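# Nest all wooden boxes upright, largest on the table

## Task

Stack every open wooden box inside the next larger one so that each rests level with its opening facing up. Boxes may begin tipped onto a side or flipped over, and the largest box must finish upright, standing directly on the table.

## Robot and tools

ROBOT. There are two six-joint arms. left_arm has its base at (-0.060, +0.359, 0) m and right_arm at (-0.051, -0.385, 0) m. right_arm carries a right hand and left_arm a mirrored left hand, each with sixteen finger motors. A post stands behind the arms. Loose objects can occasionally get nudged by an outside push.

FRAMES. Reported positions, quaternions (wxyz) and velocities use the scene frame. Its origin is at table-top height, halfway between the arms. +x points out over the table, +z up, and left_arm is on the +y side. Pose offsets you send are expressed in the current Hand target's own axes. Those hand-point axes are: +z along the straightened fingers toward the tips; +x across the palm, pointing away from the thumb on the right hand and toward it on the left; +y perpendicular to the palm. The palm surface sits at y = -0.063 and the finger centre lines at y = -0.077. Bending fingers first swing their tips toward +y. Straight fingertips reach about 0.157 m past the hand point. A rigid mast near the wrist (x +0.042 to +0.098, z -0.158 to -0.111; mirror x on the left hand) can strike objects.

THE 48-NUMBER ROW. Every number lies in [-1, 1]. The order is:
- left dx, dy, dz, rx, ry, rz;
- the left hand's sixteen motors;
- left current_limit, left speed;
- the same 24 numbers for the right arm.
The six pose numbers are an offset from the Hand target at the start of the action or move, not an absolute pose. 1.0 equals 0.6 m or 180 degrees, and rx, ry, rz form one rotation vector. Send six zeros to leave an arm where it is. Each step's orientation is clipped to within 32 degrees of the measured one.

The hand numbers are absolute goals, and 0 is itself a goal. To leave a hand alone, copy back its hand_goal, hand_current_limit and hand_speed. Motor order is:
index_mcp, index_abd, index_pip, index_dip, middle_mcp, middle_abd, middle_pip, middle_dip, ring_mcp, ring_abd, ring_pip, ring_dip, thumb_cmc, thumb_axl, thumb_mcp, thumb_ipl.
Each number maps linearly between two stops, with the straight value given here:
- _mcp: straight at +0.75, bends toward the palm as the number falls;
- _abd: straight at 0;
- _pip: straight at +0.58;
- _dip: straight at +0.70;
- thumb_cmc: +0.71 lies beside the palm, lower swings it in front;
- thumb_axl: straight at +0.68;
- thumb_mcp: straight at +0.23;
- thumb_ipl: straight at +0.17.
current_limit scales from 0 mA at -1 to 550 mA at +1. speed gives a hinge rate of (speed+1)/2 times 8.5 rad/s. Initial values are +0.4 and -0.6. A finger grips only while its goal lies past the object's surface.

TOOLS.
- execute_actions: actions is a list of actions. Each action holds 1 to 15 rows at 1/30 s each, and a short action repeats its final row up to 15. Every row is an offset from that action's start pose. cameras is optional; an empty actions list returns images.
- move: target is one row or a list of up to 15 rows. Every row is an offset from the same starting Hand targets, and the hand point travels straight toward each in turn. speed is in m/s (0.002 to 3.6, default 0.25); turning rate is twice that in rad/s. blend is a corner radius in m for lists, and 0 stops at each corner. stop_force (3 to 120 N, shared by both arms) ends an arm's path once its wrist feels that much push against the motion. Use it slowly (about 0.005 m/s) when approaching contact, and keep the hand numbers identical in every row. zero (default true) re-zeros the sensor first. blocking=false returns early and cannot be combined with stop_force. A move lasts at most 10 s and does not avoid obstacles.
- wait: seconds 0 to 3600.
- stop: brakes a running move.
- zoom_image: camera (cam_head_left, cam_head_right, cam_high, cam_left_wrist, cam_right_wrist) and region [x0, y0, x1, y1] in pixels. The region can be at most 504 by 504, and images are 672x504.
- zero_wrist_force: arm is left_arm or right_arm.
- finished_scene: scene 1, optional.

RESULTS. Each arm reports end_effector_position, end_effector_quat_wxyz, velocities (omitted when still) and Hand target. Hand target is the base for the next offsets, and the hand often rests a little short of it. Hand lines are hand_goal, hand_measured, hand_current_ma and hand_state (moving, goal, blocked, overload). Wrist force and torque are in the end-effector axes, with a third line giving the peak since the last report. A move adds a line such as move: done, off_target, moving, held or fault, with limits=paced (pose clipped) or limits=held (steps withheld). Joint positions and torques, motor temperatures, MOTOR HOT, fault lines and HAND FAULT may also appear. Calls queued after a HAND FAULT in the same reply are skipped.

CAUTIONS.
- Never let a box drop, even slightly. Do not release a box while it is moving, slam into anything or shove hard.
- Keep every box on the table; leaving one off it fails the task.
- The arms are stiff, so aiming even slightly beyond a firm contact can trigger a fault. About 150 N of outside force, or joint torque over its limit, halts the arm for 10 s. Wrist joint limits are 20.7, 18.6 and 19.8 N m, and held weight counts toward them.
- Keep the arms from touching or squeezing each other; the clearance check may hold commands back.
- Keep the wrist away from the base's first-joint axis, where a move is refused.
- Avoid long stretched-out holds, since motors overheat and brake at 85 °C.
- A finger motor drawing 495 mA or more for 5 s shuts down for 10 s.

Each tool is called after "Request:" by a JSON object that holds its "name" and its "arguments".

## Session

Request:
{"name": "execute_actions", "arguments": {"actions": []}}

Scene clock: 0.00 s.
left_arm: end_effector_position=(+0.4960, +0.1071, +0.3095) hand_goal=(+0.754, +0.000, +0.576, +0.696, +0.754, +0.000, +0.576, +0.696, +0.754, +0.000, +0.576, +0.696, +0.714, +0.678, +0.226, +0.168) hand_measured=(+0.7523, -0.0008, +0.5782, +0.6971, +0.7523, +0.0007, +0.5770, +0.6945, +0.7535, -0.0008, +0.5770, +0.6958, +0.7142, +0.6767, +0.2262, +0.1672) hand_current_ma=(+1, -9, +3, -5, -5, +2, -7, -3, -1, +0, -4, -2, -8, -5, +2, -7) hand_state=(goal, goal, goal, goal, goal, goal, goal, goal, goal, goal, goal, goal, goal, goal, goal, goal) hand_current_limit=0.40 hand_speed=-0.60 end_effector_quat_wxyz=(+0.028, -0.316, +0.946, +0.070) | right_arm: end_effector_position=(+0.6737, -0.5117, +0.2905) hand_goal=(+0.754, +0.000, +0.576, +0.696, +0.754, +0.000, +0.576, +0.696, +0.754, +0.000, +0.576, +0.696, +0.714, +0.678, +0.226, +0.168) hand_measured=(+0.7535, +0.0007, +0.5770, +0.6971, +0.7535, +0.0007, +0.5770, +0.6958, +0.7535, -0.0008, +0.5770, +0.6958, +0.7154, +0.6767, +0.2252, +0.1681) hand_current_ma=(+6, +5, +6, +5, +11, +0, +14, +5, +19, +6, +15, +6, +6, +14, -11, -5) hand_state=(goal, goal, goal, goal, goal, goal, goal, goal, goal, goal, goal, goal, goal, goal, goal, goal) hand_current_limit=0.40 hand_speed=-0.60 end_effector_quat_wxyz=(+0.162, +0.938, +0.297, -0.081)
Joint positions: left_arm=[2.826 -2.075 -1.073 -1.603 1.717 -2.528] | right_arm=[-0.171 -1.063 1.207 -1.71 -1.934 0.813]
Joint velocities: within noise
Joint torques (N m): no reading
Motor temperatures (°C): left_arm=[35 30 37 34 35 40] | right_arm=[39 29 35 35 43 33]
Wrist force (N): no reading
Wrist torque (N m): no reading
Wrist force, peak (N): no reading
Hand target: left_arm +0.4960, +0.1071, +0.3095; +0.028, -0.316, +0.946, +0.070 | right_arm +0.6737, -0.5117, +0.2905; +0.162, +0.938, +0.297, -0.081

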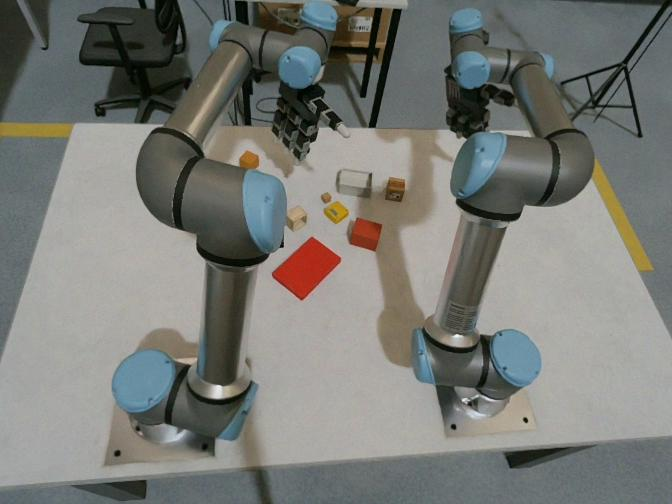

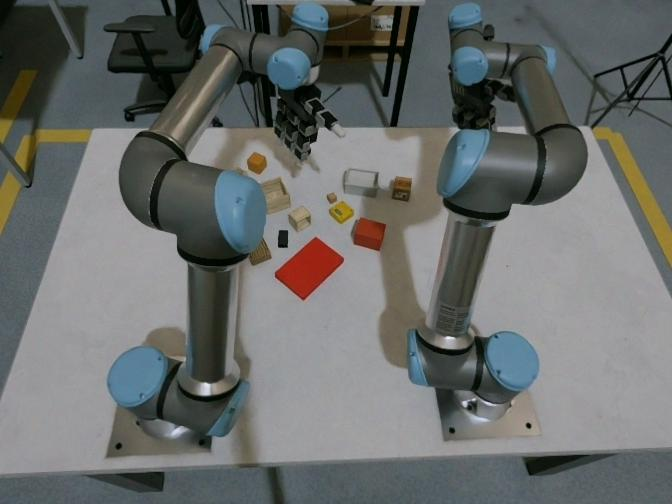

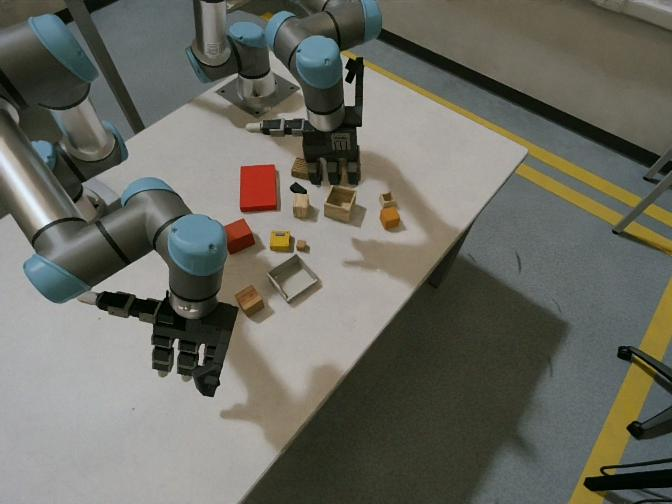

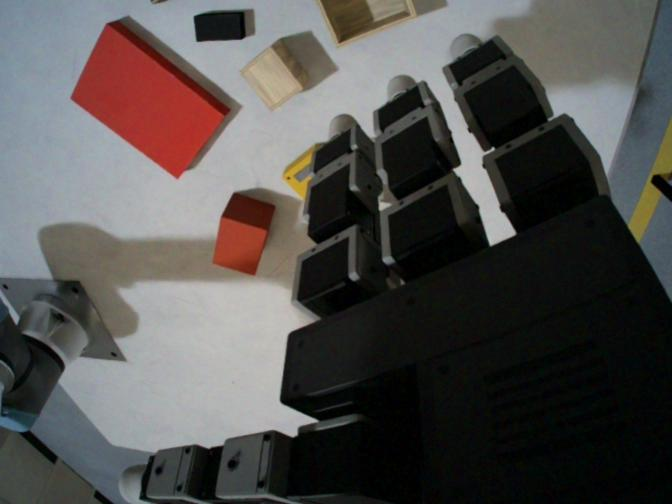

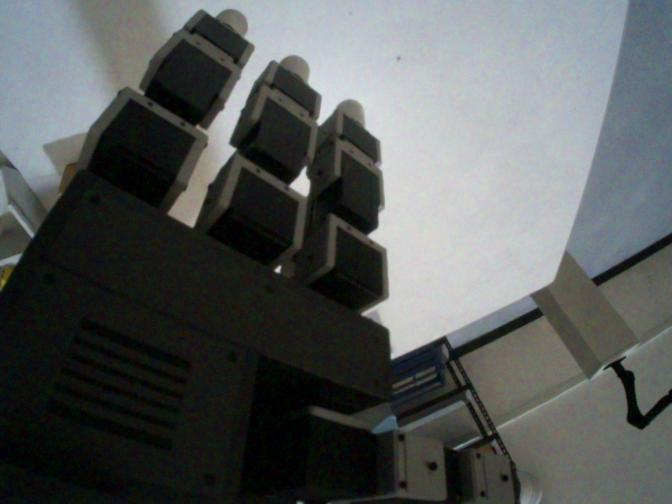

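Request:
{"name": "zoom_image", "arguments": {"camera": "cam_high", "region": [220, 140, 420, 330]}}

Request:
{"name": "zoom_image", "arguments": {"camera": "cam_head_right", "region": [220, 130, 420, 310]}}

Request:
{"name": "zoom_image", "arguments": {"camera": "cam_left_wrist", "region": [60, 0, 480, 310]}}

Scaled by 2.520.

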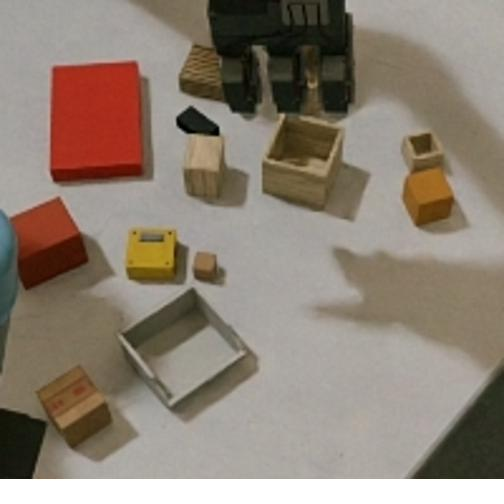

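Scaled by 2.520.

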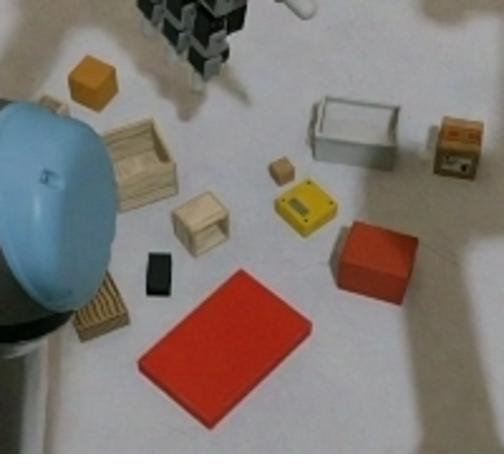

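Scaled by 1.200 from the camera's image (finer frame: 960x720).

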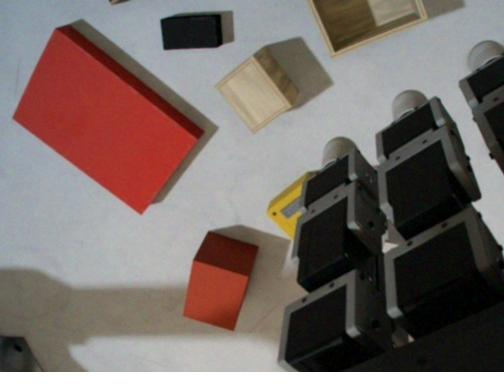

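Request:
{"name": "move", "arguments": {"target": [-0.375,0.638,0.043,0,0,0, 0.754,0,0.576,0.696,0.754,0,0.576,0.696,0.754,0,0.576,0.696,0.714,0.678,0.226,0.168,0.4,-0.6, 0,0,0,0,0,0, 0.754,0,0.576,0.696,0.754,0,0.576,0.696,0.754,0,0.576,0.696,0.714,0.678,0.226,0.168,0.4,-0.6], "speed": 0.3, "cameras": ["all"]}}

Scene clock: 35.10 s.
left_arm: end_effector_position=(+0.4460, +0.5472, +0.3500) hand_goal=(+0.754, +0.000, +0.576, +0.696, +0.754, +0.000, +0.576, +0.696, +0.754, +0.000, +0.576, +0.696, +0.714, +0.678, +0.226, +0.168) hand_measured=(+0.7523, +0.0007, +0.5757, +0.6920, +0.7498, -0.0008, +0.5757, +0.6920, +0.7498, -0.0037, +0.5744, +0.6907, +0.7142, +0.6777, +0.2232, +0.1681) hand_current_ma=(+5, -1, -6, -7, -5, +3, -4, -8, -8, -14, +4, -7, +7, -9, +2, -9) hand_state=(goal, goal, goal, goal, goal, goal, goal, goal, goal, goal, goal, goal, goal, goal, goal, goal) hand_current_limit=0.40 hand_speed=-0.60 end_effector_quat_wxyz=(+0.028, -0.316, +0.946, +0.070) | right_arm: end_effector_position=(+0.6737, -0.5117, +0.2905) hand_goal=(+0.754, +0.000, +0.576, +0.696, +0.754, +0.000, +0.576, +0.696, +0.754, +0.000, +0.576, +0.696, +0.714, +0.678, +0.226, +0.168) hand_measured=(+0.7535, +0.0007, +0.5757, +0.6971, +0.7535, +0.0007, +0.5770, +0.6958, +0.7535, +0.0007, +0.5770, +0.6958, +0.7142, +0.6767, +0.2222, +0.1681) hand_current_ma=(-5, +11, -4, -2, +13, -19, +9, +0, +4, +6, +0, +8, +11, +1, -21, +0) hand_state=(goal, goal, goal, goal, goal, goal, goal, goal, goal, goal, goal, goal, goal, goal, goal, goal) hand_current_limit=0.40 hand_speed=-0.60 end_effector_quat_wxyz=(+0.162, +0.938, +0.297, -0.081)
Joint positions: left_arm=[3.541 -1.748 -1.441 -1.455 1.706 -1.806] | right_arm=[-0.171 -1.063 1.207 -1.71 -1.934 0.813]
Joint torques (N m): left_arm=[7.32 14.46 41.73 1.05 -1.73 2.01] | right_arm=[-0.54 -44.52 -26.75 -2.4 -0.97 0.63]
Wrist force (N): left_arm=[0.1 0.3 -0.5] | right_arm=[0.6 -0.3 -0.2]
Wrist torque (N m): left_arm=[0.06 -0.04 -0.07] | right_arm=[-0.01 -0.07 0.05]
Wrist force, peak (N): left_arm=[-2.0 5.3 0.6] | right_arm=[0.7 -0.7 -0.2]
Hand target: left_arm +0.4460, +0.5472, +0.3500; +0.028, -0.316, +0.946, +0.070 | right_arm +0.6737, -0.5117, +0.2905; +0.162, +0.938, +0.297, -0.081
Off the commanded pose: left_arm 0.000 m, 0 deg | right_arm 0.000 m, 0 deg.
move: done

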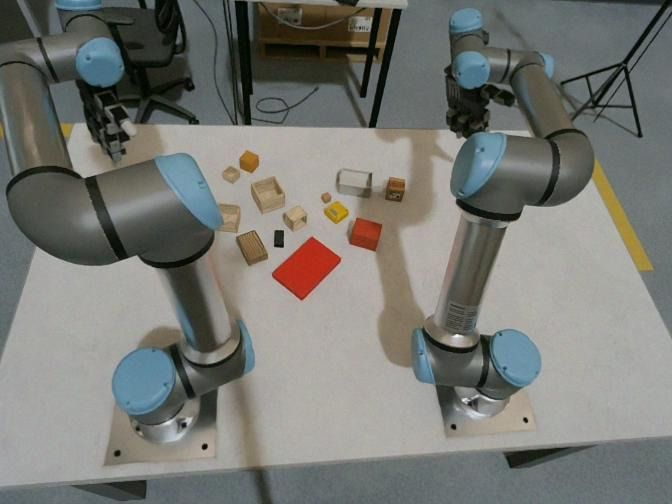

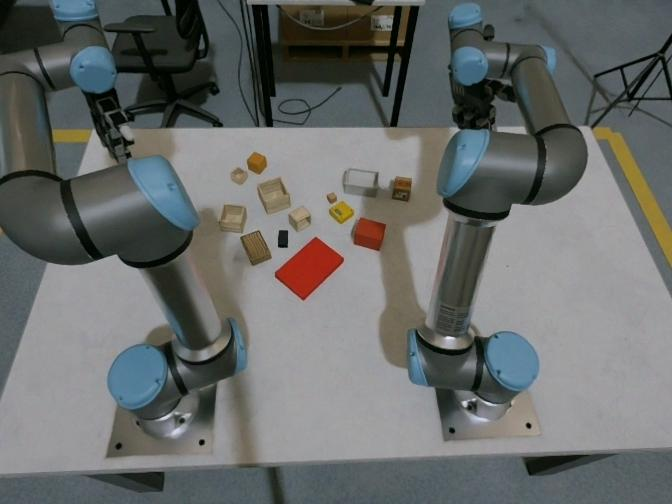

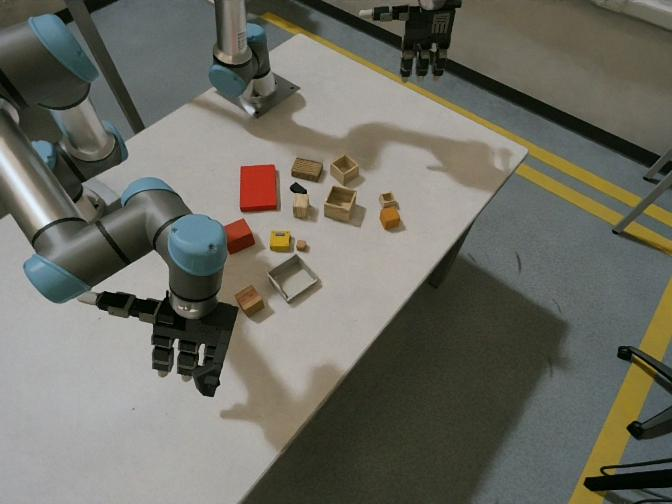

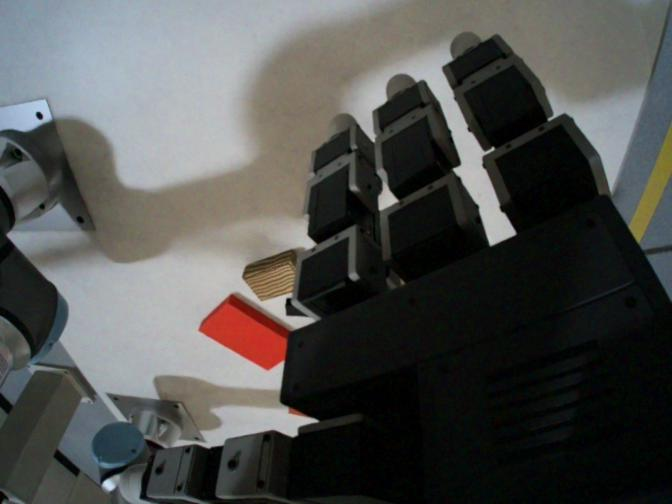

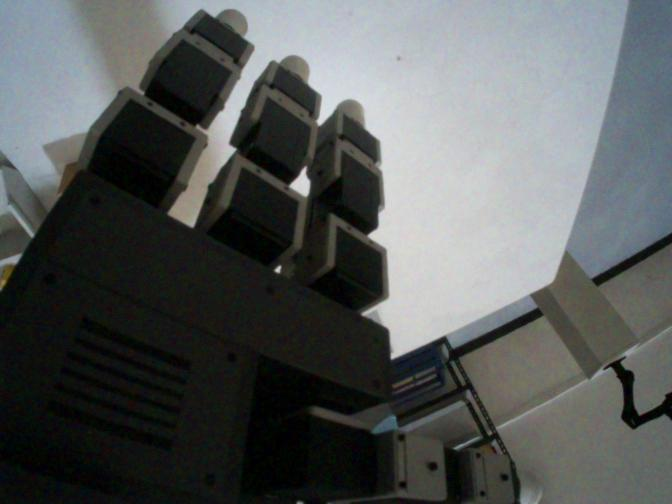

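Request:
{"name": "zoom_image", "arguments": {"camera": "cam_high", "region": [280, 140, 420, 245]}}

Request:
{"name": "zoom_image", "arguments": {"camera": "cam_high", "region": [220, 200, 340, 330]}}

Request:
{"name": "zoom_image", "arguments": {"camera": "cam_head_right", "region": [210, 140, 330, 270]}}

Request:
{"name": "zoom_image", "arguments": {"camera": "cam_head_right", "region": [310, 150, 430, 260]}}

Request:
{"name": "zoom_image", "arguments": {"camera": "cam_head_left", "region": [210, 140, 330, 270]}}

Scaled by 3.600.

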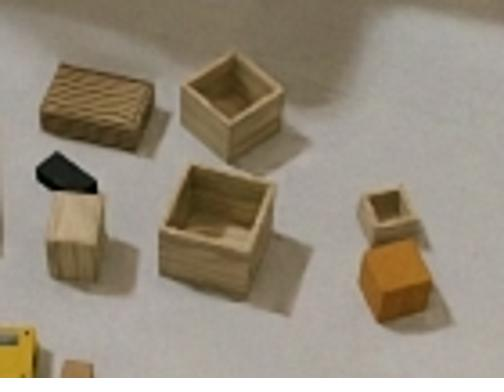

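Scaled by 3.877.

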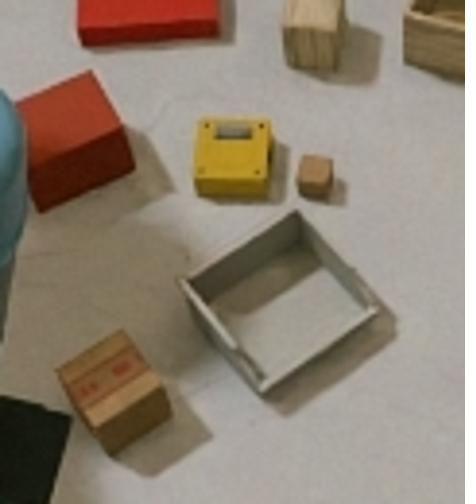

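Scaled by 3.877.

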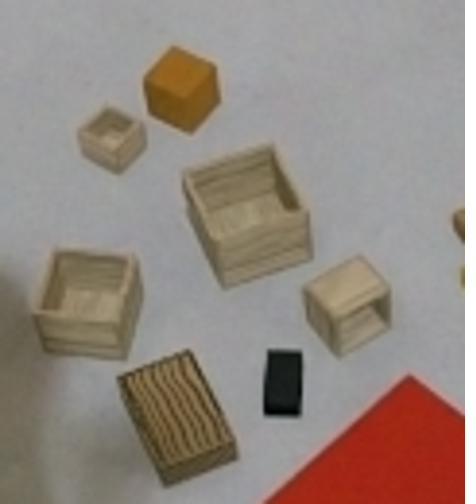

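Scaled by 4.200.

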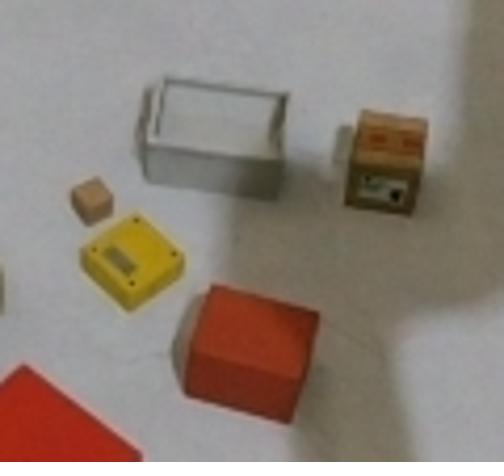

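Scaled by 3.877.

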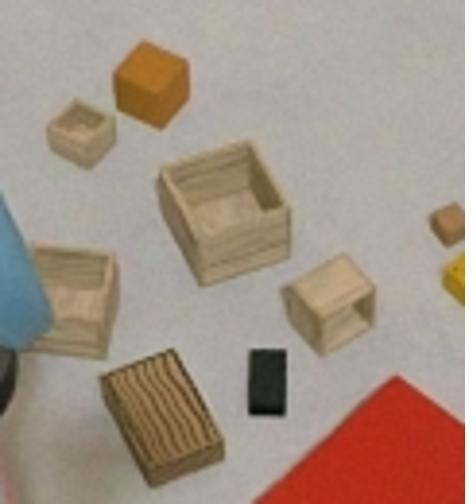

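Request:
{"name": "move", "arguments": {"target": [0.2257,-0.2865,0.1252,0.0463,0.0162,0.2327, 0.754,-0.10,0.576,0.696,0.754,0.10,0.576,0.696,-0.479,0,-0.737,0.406,0.714,0.678,0.226,0.168,0.4,-0.6, 0,0,0,0,0,0, 0.754,0,0.576,0.696,0.754,0,0.576,0.696,0.754,0,0.576,0.696,0.714,0.678,0.226,0.168,0.4,-0.6], "speed": 0.2, "cameras": ["all"]}}

Scene clock: 451.10 s.
left_arm: end_effector_position=(+0.4418, +0.3424, +0.2428) hand_goal=(+0.754, -0.100, +0.576, +0.696, +0.754, +0.100, +0.576, +0.696, -0.478, +0.000, -0.736, +0.406, +0.714, +0.678, +0.226, +0.168) hand_measured=(+0.7523, -0.0770, +0.5757, +0.6932, +0.7511, +0.0769, +0.5782, +0.6932, -0.4609, -0.0008, -0.7395, +0.4015, +0.7154, +0.6767, +0.2232, +0.1681) hand_current_ma=(+3, +23, +1, -3, +0, -29, -3, -12, +43, -8, -13, -1, -14, -7, +2, -11) hand_state=(goal, blocked, goal, goal, goal, blocked, goal, goal, goal, goal, goal, goal, goal, goal, goal, goal) hand_current_limit=0.40 hand_speed=-0.60 end_effector_quat_wxyz=(+0.000, +0.044, +0.999, +0.000) | right_arm: end_effector_position=(+0.6737, -0.5117, +0.2905) hand_goal=(+0.754, +0.000, +0.576, +0.696, +0.754, +0.000, +0.576, +0.696, +0.754, +0.000, +0.576, +0.696, +0.714, +0.678, +0.226, +0.168) hand_measured=(+0.7535, +0.0007, +0.5770, +0.6958, +0.7523, +0.0007, +0.5770, +0.6958, +0.7535, +0.0007, +0.5770, +0.6971, +0.7142, +0.6777, +0.2222, +0.1681) hand_current_ma=(-2, +5, +3, +23, +2, -11, +13, -15, -2, +8, +8, -4, +13, +5, -24, -6) hand_state=(goal, goal, goal, goal, goal, goal, goal, goal, goal, goal, goal, goal, goal, goal, goal, goal) hand_current_limit=0.40 hand_speed=-0.60 end_effector_quat_wxyz=(+0.162, +0.938, +0.297, -0.081)
Joint positions: left_arm=[3.195 -1.652 -1.784 -1.275 1.571 -1.424] | right_arm=[-0.171 -1.063 1.207 -1.71 -1.934 0.813]
Joint torques (N m): left_arm=[-10.27 8.83 6.74 4.69 -2.03 2.09] | right_arm=[-1 -46.34 -26.32 -2.2 -0.96 0.13]
Wrist force (N): left_arm=[0.3 0.2 -0.4] | right_arm=[0.4 0.0 0.5]
Wrist torque (N m): left_arm=[0.16 -0.05 -0.07] | right_arm=[-0.04 -0.07 0.05]
Wrist force, peak (N): left_arm=[-1.4 4.2 -0.1] | right_arm=[1.1 -0.3 0.1]
Hand target: left_arm +0.4418, +0.3423, +0.2427; +0.000, +0.044, +0.999, +0.000 | right_arm +0.6737, -0.5117, +0.2905; +0.162, +0.938, +0.297, -0.081
Off the commanded pose: left_arm 0.000 m, 0 deg | right_arm 0.000 m, 0 deg.
move: done

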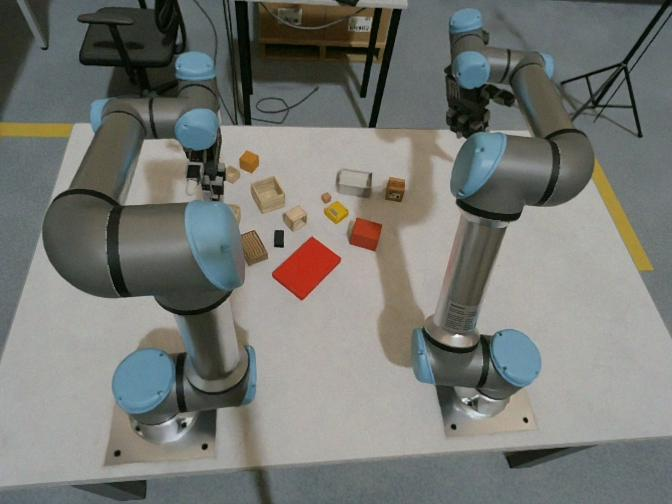

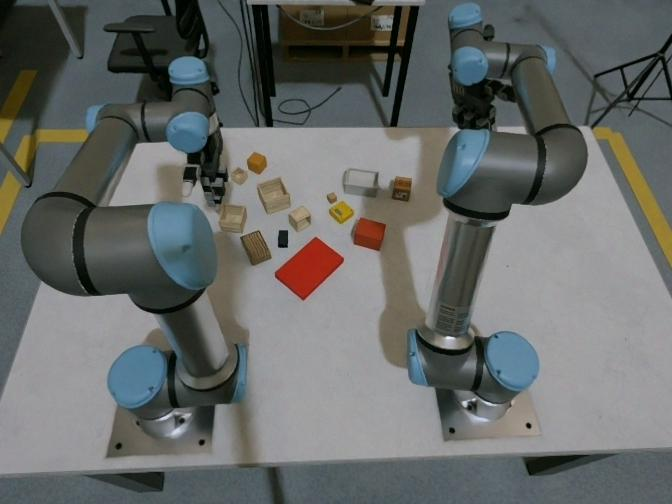

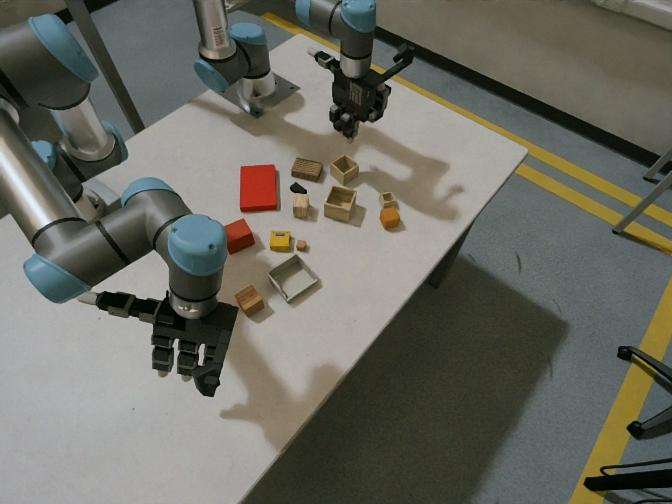

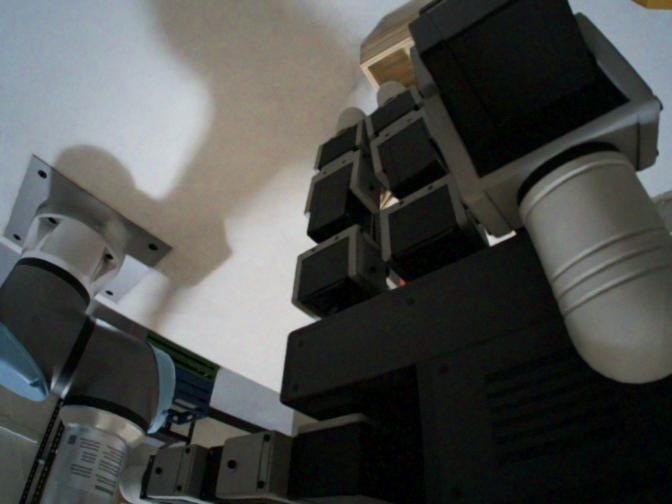

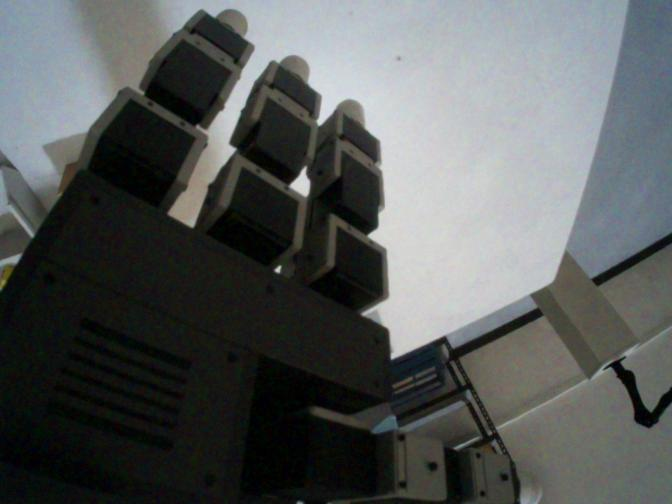

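Request:
{"name": "zoom_image", "arguments": {"camera": "cam_left_wrist", "region": [250, 0, 500, 200]}}

Request:
{"name": "zoom_image", "arguments": {"camera": "cam_high", "region": [290, 90, 420, 230]}}

Request:
{"name": "zoom_image", "arguments": {"camera": "cam_head_right", "region": [170, 140, 310, 270]}}

Scaled by 2.016 from the camera's image (finer frame: 960x720).

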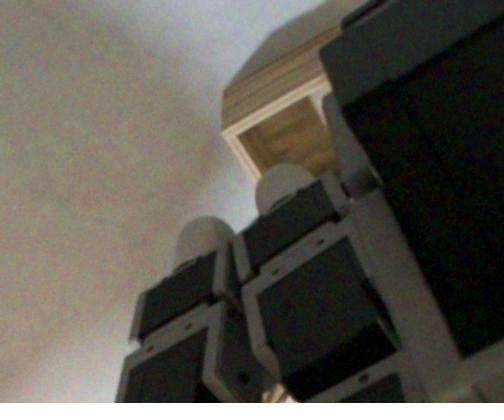

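Scaled by 3.600.

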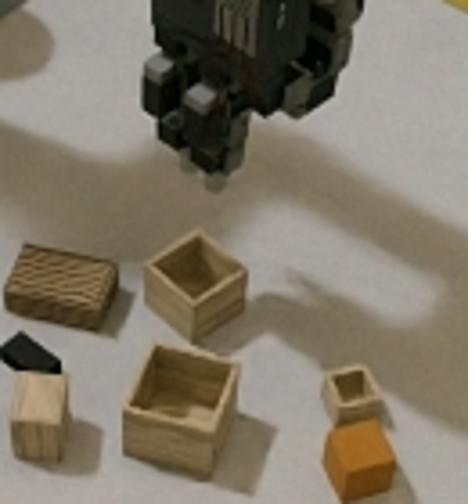

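Scaled by 3.600.

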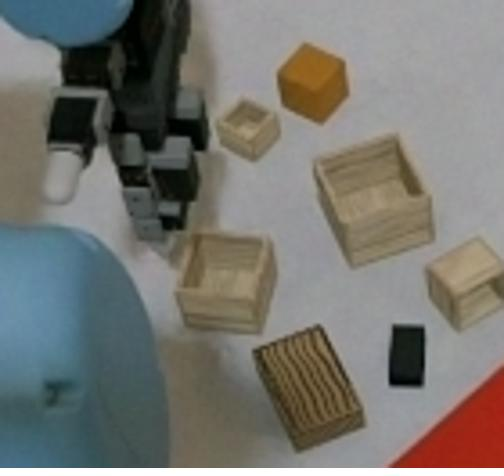

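Request:
{"name": "move", "arguments": {"target": [-0.0235,-0.0398,0.075,0,0,0, 0.754,-0.10,0.576,0.696,0.754,0.10,0.576,0.696,-0.479,0,-0.737,0.406,0.714,0.678,0.226,0.168,0.4,-0.6, 0,0,0,0,0,0, 0.754,0,0.576,0.696,0.754,0,0.576,0.696,0.754,0,0.576,0.696,0.714,0.678,0.226,0.168,0.4,-0.6], "speed": 0.1, "cameras": ["cam_high","cam_head_right","cam_left_wrist"]}}

Request:
{"name": "zoom_image", "arguments": {"camera": "cam_left_wrist", "region": [250, 0, 500, 200]}}

Request:
{"name": "zoom_image", "arguments": {"camera": "cam_high", "region": [290, 100, 420, 230]}}

Request:
{"name": "zoom_image", "arguments": {"camera": "cam_head_right", "region": [170, 140, 310, 270]}}

Scene clock: 495.37 s.
left_arm: end_effector_position=(+0.4537, +0.3173, +0.1978) hand_goal=(+0.754, -0.100, +0.576, +0.696, +0.754, +0.100, +0.576, +0.696, -0.478, +0.000, -0.736, +0.406, +0.714, +0.678, +0.226, +0.168) hand_measured=(+0.7523, -0.0784, +0.5757, +0.6920, +0.7511, +0.0783, +0.5782, +0.6945, -0.4609, +0.0007, -0.7344, +0.4015, +0.7154, +0.6777, +0.2232, +0.1672) hand_current_ma=(+2, +22, -4, -2, +2, -35, +2, -6, +38, -2, -2, -10, -5, -9, -6, -2) hand_state=(goal, blocked, goal, goal, goal, blocked, goal, goal, goal, goal, goal, goal, goal, goal, goal, goal) hand_current_limit=0.40 hand_speed=-0.60 end_effector_quat_wxyz=(+0.000, +0.044, +0.999, +0.000) | right_arm: end_effector_position=(+0.6737, -0.5117, +0.2905) hand_goal=(+0.754, +0.000, +0.576, +0.696, +0.754, +0.000, +0.576, +0.696, +0.754, +0.000, +0.576, +0.696, +0.714, +0.678, +0.226, +0.168) hand_measured=(+0.7535, +0.0007, +0.5770, +0.6958, +0.7535, +0.0007, +0.5757, +0.6958, +0.7523, -0.0008, +0.5770, +0.6958, +0.7142, +0.6777, +0.2222, +0.1672) hand_current_ma=(+7, +6, +5, +15, -5, -19, +11, +7, -16, -4, -10, +15, +11, +2, -10, +7) hand_state=(goal, goal, goal, goal, goal, goal, goal, goal, goal, goal, goal, goal, goal, goal, goal, goal) hand_current_limit=0.40 hand_speed=-0.60 end_effector_quat_wxyz=(+0.162, +0.938, +0.297, -0.081)
Joint positions: left_arm=[3.146 -1.73 -1.818 -1.164 1.571 -1.473] | right_arm=[-0.171 -1.063 1.207 -1.71 -1.934 0.813]
Joint torques (N m): left_arm=[-9.84 11.69 7.27 4.7 2.2 -1.95] | right_arm=[-0.18 -46.36 -25.72 -2.37 -0.54 0.54]
Wrist force (N): left_arm=[0.5 0.6 -0.2] | right_arm=[0.5 -0.3 0.3]
Wrist torque (N m): left_arm=[0.18 -0.07 0.03] | right_arm=[-0.06 -0.08 0.04]
Wrist force, peak (N): left_arm=[0.8 0.9 -1.1] | right_arm=[0.9 -0.1 0.6]
Hand target: left_arm +0.4537, +0.3173, +0.1977; +0.000, +0.044, +0.999, +0.000 | right_arm +0.6737, -0.5117, +0.2905; +0.162, +0.938, +0.297, -0.081
Off the commanded pose: left_arm 0.000 m, 0 deg | right_arm 0.000 m, 0 deg.
move: done
Images, in order (width x height): cam_head_right 672x504, cam_high 672x504, cam_left_wrist 672x504.

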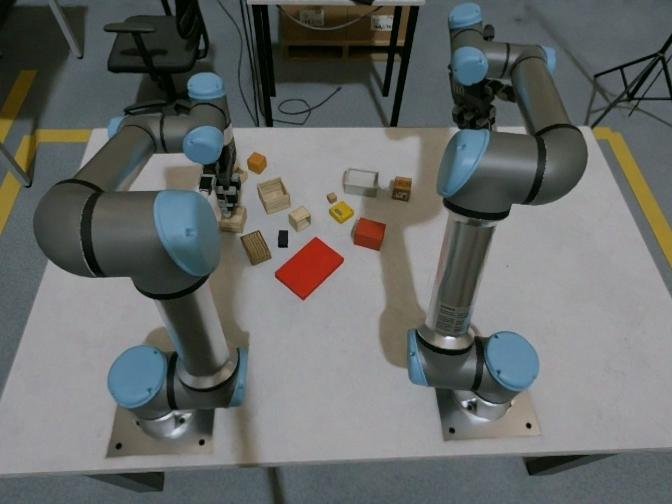

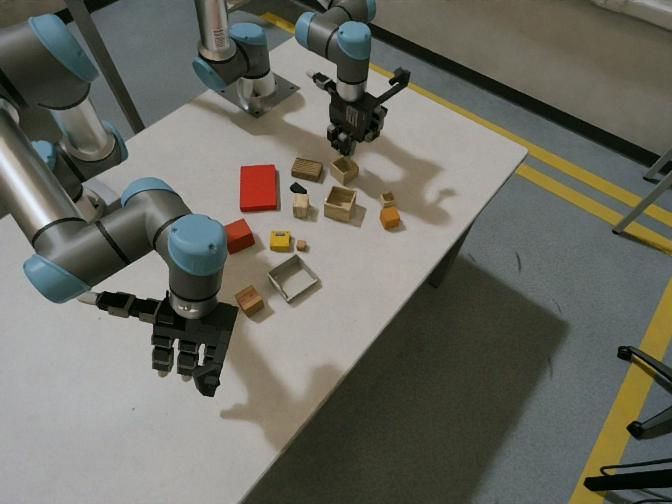

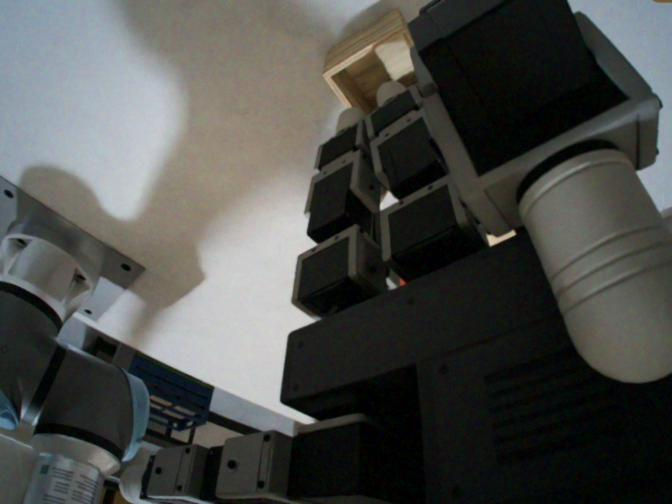

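Scaled by 2.016 from the camera's image (finer frame: 960x720).

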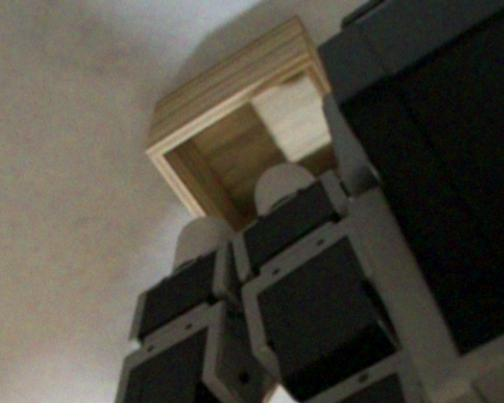

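Scaled by 3.877.

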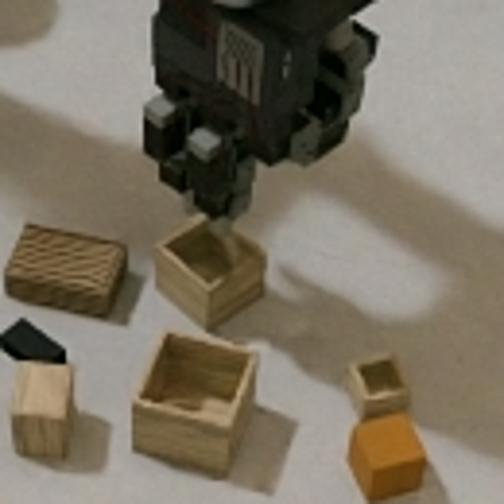

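Scaled by 3.600.

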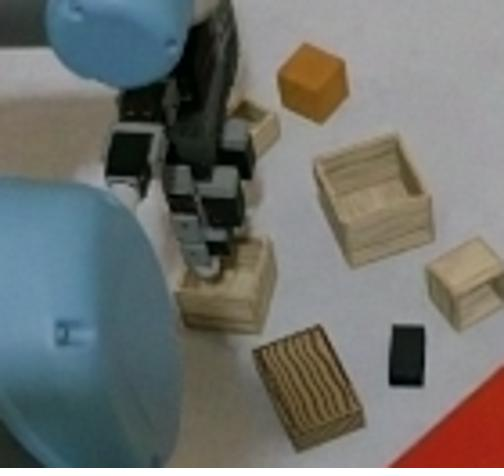

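Request:
{"name": "move", "arguments": {"target": [-0.0207,-0.0238,0.0247,0,0,0.0528, 0.754,-0.10,0.576,0.696,0.754,0.10,0.576,0.696,-0.479,0,-0.737,0.406,0.714,0.678,0.226,0.168,0.4,-0.6, 0,0,0,0,0,0, 0.754,0,0.576,0.696,0.754,0,0.576,0.696,0.754,0,0.576,0.696,0.714,0.678,0.226,0.168,0.4,-0.6], "speed": 0.1, "cameras": ["cam_high","cam_head_right","cam_head_left","cam_left_wrist"]}}

Request:
{"name": "zoom_image", "arguments": {"camera": "cam_left_wrist", "region": [250, 0, 450, 160]}}

Request:
{"name": "zoom_image", "arguments": {"camera": "cam_high", "region": [310, 120, 390, 200]}}

Request:
{"name": "zoom_image", "arguments": {"camera": "cam_head_right", "region": [190, 170, 270, 250]}}

Scene clock: 560.73 s.
left_arm: end_effector_position=(+0.4648, +0.3020, +0.1829) hand_goal=(+0.754, -0.100, +0.576, +0.696, +0.754, +0.100, +0.576, +0.696, -0.478, +0.000, -0.736, +0.406, +0.714, +0.678, +0.226, +0.168) hand_measured=(+0.7523, -0.0784, +0.5770, +0.6932, +0.7511, +0.0769, +0.5795, +0.6945, -0.4621, +0.0007, -0.7344, +0.4015, +0.7154, +0.6767, +0.2232, +0.1681) hand_current_ma=(-1, +17, +1, -5, -9, -31, -8, -7, +44, -3, +2, -4, -8, -5, -18, -1) hand_state=(goal, blocked, goal, goal, goal, blocked, goal, goal, goal, goal, goal, goal, goal, goal, goal, goal) hand_current_limit=0.40 hand_speed=-0.60 end_effector_quat_wxyz=(+0.000, +0.127, +0.992, +0.000) | right_arm: end_effector_position=(+0.6737, -0.5117, +0.2905) hand_goal=(+0.754, +0.000, +0.576, +0.696, +0.754, +0.000, +0.576, +0.696, +0.754, +0.000, +0.576, +0.696, +0.714, +0.678, +0.226, +0.168) hand_measured=(+0.7535, +0.0007, +0.5757, +0.6958, +0.7535, -0.0008, +0.5770, +0.6958, +0.7535, -0.0008, +0.5757, +0.6958, +0.7142, +0.6767, +0.2212, +0.1681) hand_current_ma=(+13, -4, +4, +15, -6, -12, +5, +4, +9, -13, -6, -2, +6, -7, -29, +5) hand_state=(goal, goal, goal, goal, goal, goal, goal, goal, goal, goal, goal, goal, goal, goal, goal, goal) hand_current_limit=0.40 hand_speed=-0.60 end_effector_quat_wxyz=(+0.162, +0.938, +0.297, -0.081)
Joint positions: left_arm=[3.115 -1.747 -1.84 -1.126 1.571 -1.339] | right_arm=[-0.171 -1.063 1.207 -1.71 -1.934 0.813]
Joint torques (N m): left_arm=[-8.98 11.56 7.28 4.72 0.18 1.76] | right_arm=[-0.71 -46.11 -25.43 -2.18 -0.63 0.36]
Wrist force (N): left_arm=[0.0 0.4 -0.4] | right_arm=[0.3 -0.1 0.3]
Wrist torque (N m): left_arm=[0.16 -0.02 -0.09] | right_arm=[-0.03 -0.05 0.04]
Wrist force, peak (N): left_arm=[0.8 0.8 -0.3] | right_arm=[0.9 -0.1 0.7]
Hand target: left_arm +0.4648, +0.3019, +0.1829; +0.000, +0.127, +0.992, +0.000 | right_arm +0.6737, -0.5117, +0.2905; +0.162, +0.938, +0.297, -0.081
Off the commanded pose: left_arm 0.000 m, 0 deg | right_arm 0.000 m, 0 deg.
move: done
Images, in order (width x height): cam_head_left 672x504, cam_head_right 672x504, cam_high 672x504, cam_left_wrist 672x504.

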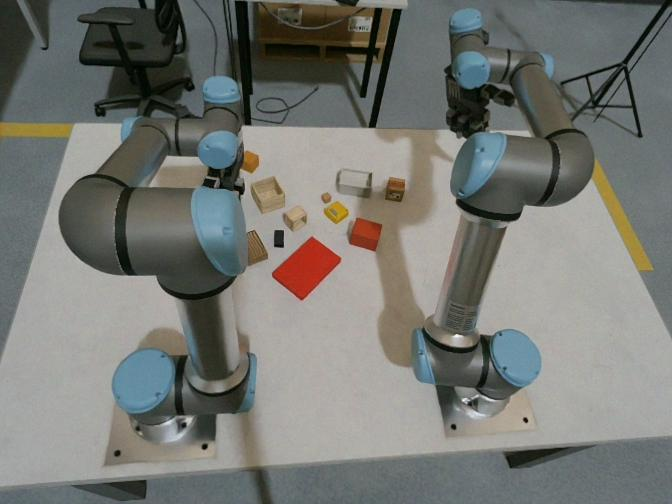

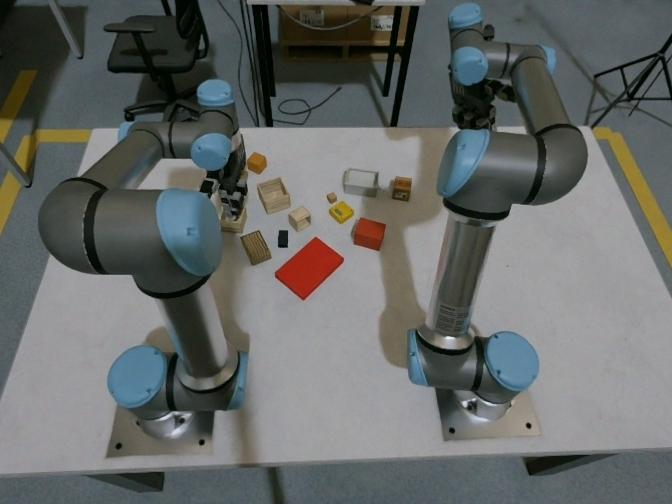

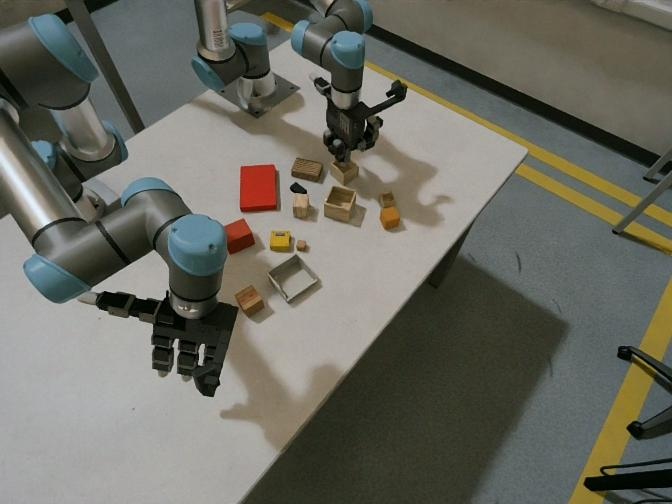

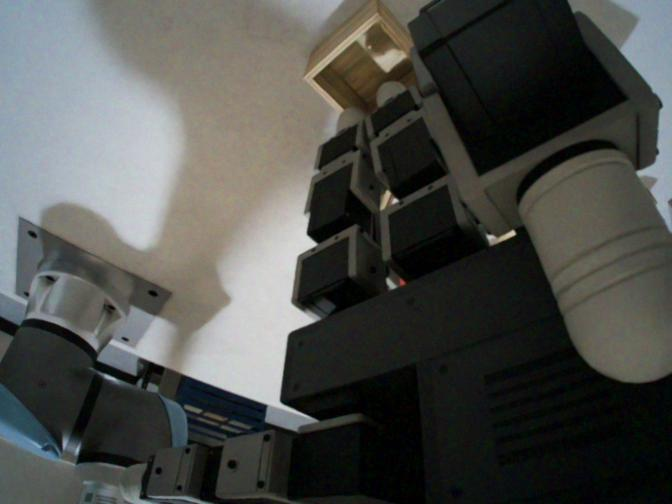

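Scaled by 2.520 from the camera's image (finer frame: 960x720).

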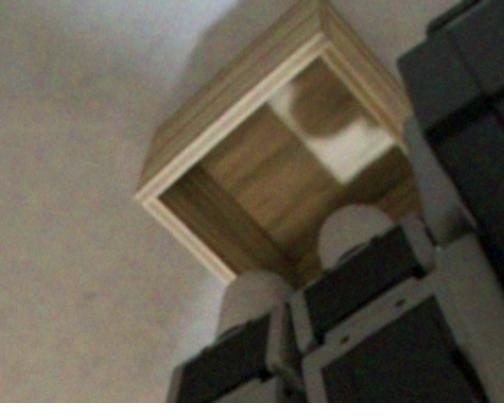

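Scaled by 6.300.

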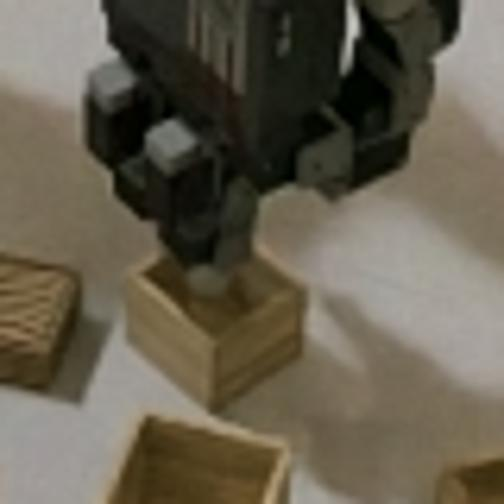

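Scaled by 6.300.

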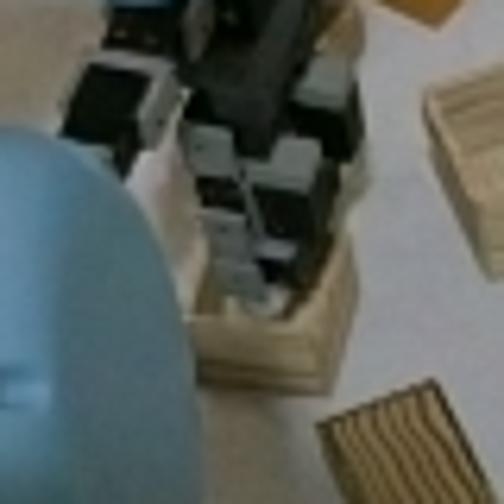

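Request:
{"name": "move", "arguments": {"target": [0,0,0.063,0,0,0, 0.754,-0.10,0.576,0.696,0.754,0.10,0.576,0.696,-0.479,0,-0.737,0.406,0.714,0.678,0.226,0.168,0.4,-0.6, 0,0,0,0,0,0, 0.754,0,0.576,0.696,0.754,0,0.576,0.696,0.754,0,0.576,0.696,0.714,0.678,0.226,0.168,0.4,-0.6], "speed": 0.03, "stop_force": 5, "cameras": ["cam_high","cam_head_right","cam_left_wrist"]}}

Request:
{"name": "zoom_image", "arguments": {"camera": "cam_left_wrist", "region": [250, 0, 450, 160]}}

Request:
{"name": "zoom_image", "arguments": {"camera": "cam_high", "region": [310, 120, 390, 200]}}

Scene clock: 582.07 s.
left_arm: end_effector_position=(+0.4648, +0.3019, +0.1773) hand_goal=(+0.754, -0.100, +0.576, +0.696, +0.754, +0.100, +0.576, +0.696, -0.478, +0.000, -0.736, +0.406, +0.714, +0.678, +0.226, +0.168) hand_measured=(+0.7523, -0.0784, +0.5757, +0.6971, +0.7498, +0.0798, +0.5770, +0.6945, -0.4621, -0.0008, -0.7344, +0.4028, +0.7154, +0.6767, +0.2232, +0.1672) hand_current_ma=(-3, +29, +0, +1, -9, -25, -17, -14, +41, -5, -2, -2, -3, -10, +7, -8) hand_state=(goal, blocked, goal, goal, goal, blocked, goal, goal, goal, goal, goal, goal, goal, goal, goal, goal) hand_current_limit=0.40 hand_speed=-0.60 end_effector_quat_wxyz=(+0.000, +0.127, +0.992, +0.000) | right_arm: end_effector_position=(+0.6737, -0.5117, +0.2905) hand_goal=(+0.754, +0.000, +0.576, +0.696, +0.754, +0.000, +0.576, +0.696, +0.754, +0.000, +0.576, +0.696, +0.714, +0.678, +0.226, +0.168) hand_measured=(+0.7535, +0.0007, +0.5770, +0.6971, +0.7535, -0.0008, +0.5757, +0.6958, +0.7535, +0.0007, +0.5770, +0.6958, +0.7142, +0.6777, +0.2212, +0.1681) hand_current_ma=(+1, -13, +5, +12, +5, -5, +10, +10, +9, +3, -10, +14, +8, +8, -15, +10) hand_state=(goal, goal, goal, goal, goal, goal, goal, goal, goal, goal, goal, goal, goal, goal, goal, goal) hand_current_limit=0.40 hand_speed=-0.60 end_effector_quat_wxyz=(+0.162, +0.938, +0.297, -0.081)
Joint positions: left_arm=[3.115 -1.753 -1.848 -1.111 1.571 -1.339] | right_arm=[-0.171 -1.063 1.207 -1.71 -1.934 0.813]
Joint torques (N m): left_arm=[-7.82 44.93 36.49 0.46 -1.71 1.89] | right_arm=[0.05 -47.01 -25.8 -2.46 -0.76 0.87]
Wrist force (N): left_arm=[1.0 0.8 -7.5] | right_arm=[0.4 0.1 0.7]
Wrist torque (N m): left_arm=[0.76 -0.01 -0.02] | right_arm=[-0.04 -0.06 0.04]
Wrist force, peak (N): left_arm=[3.0 0.9 -19.1] | right_arm=[1.1 -0.2 0.4]
Hand target: left_arm +0.4648, +0.3019, +0.1773; +0.000, +0.127, +0.992, +0.000 (not the last commanded pose) | right_arm +0.6737, -0.5117, +0.2905; +0.162, +0.938, +0.297, -0.081
Off the commanded pose: left_arm 0.032 m, 0 deg | right_arm 0.000 m, 0 deg.
move: contact (left_arm)
Images, in order (width x height): cam_head_right 672x504, cam_high 672x504, cam_left_wrist 672x504.

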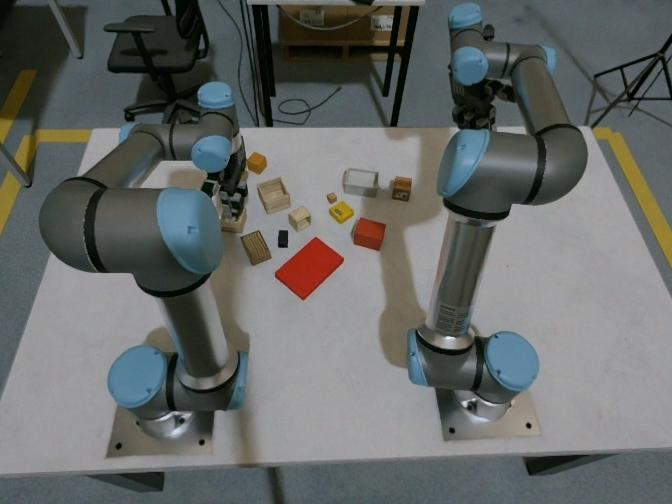

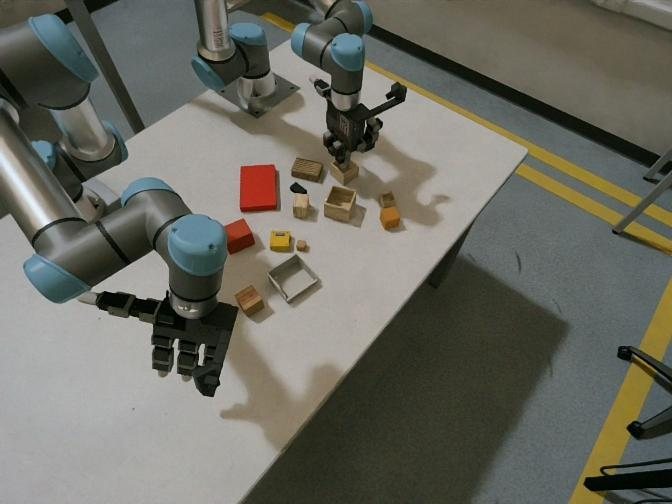

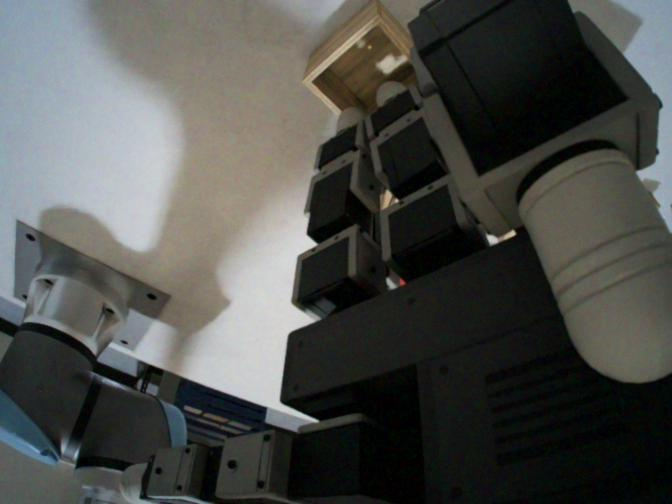

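Scaled by 2.520 from the camera's image (finer frame: 960x720).

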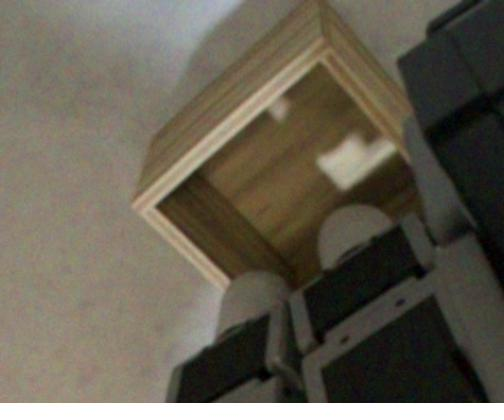

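Scaled by 6.300.

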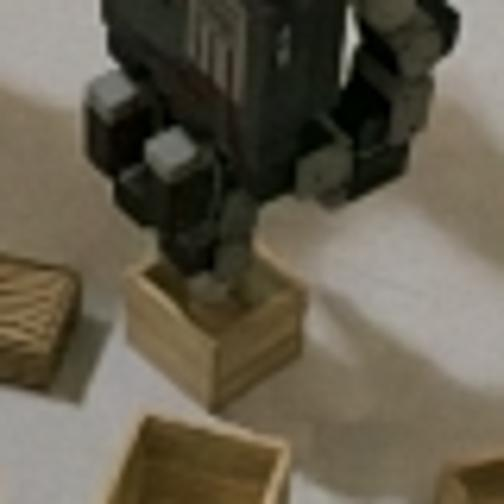

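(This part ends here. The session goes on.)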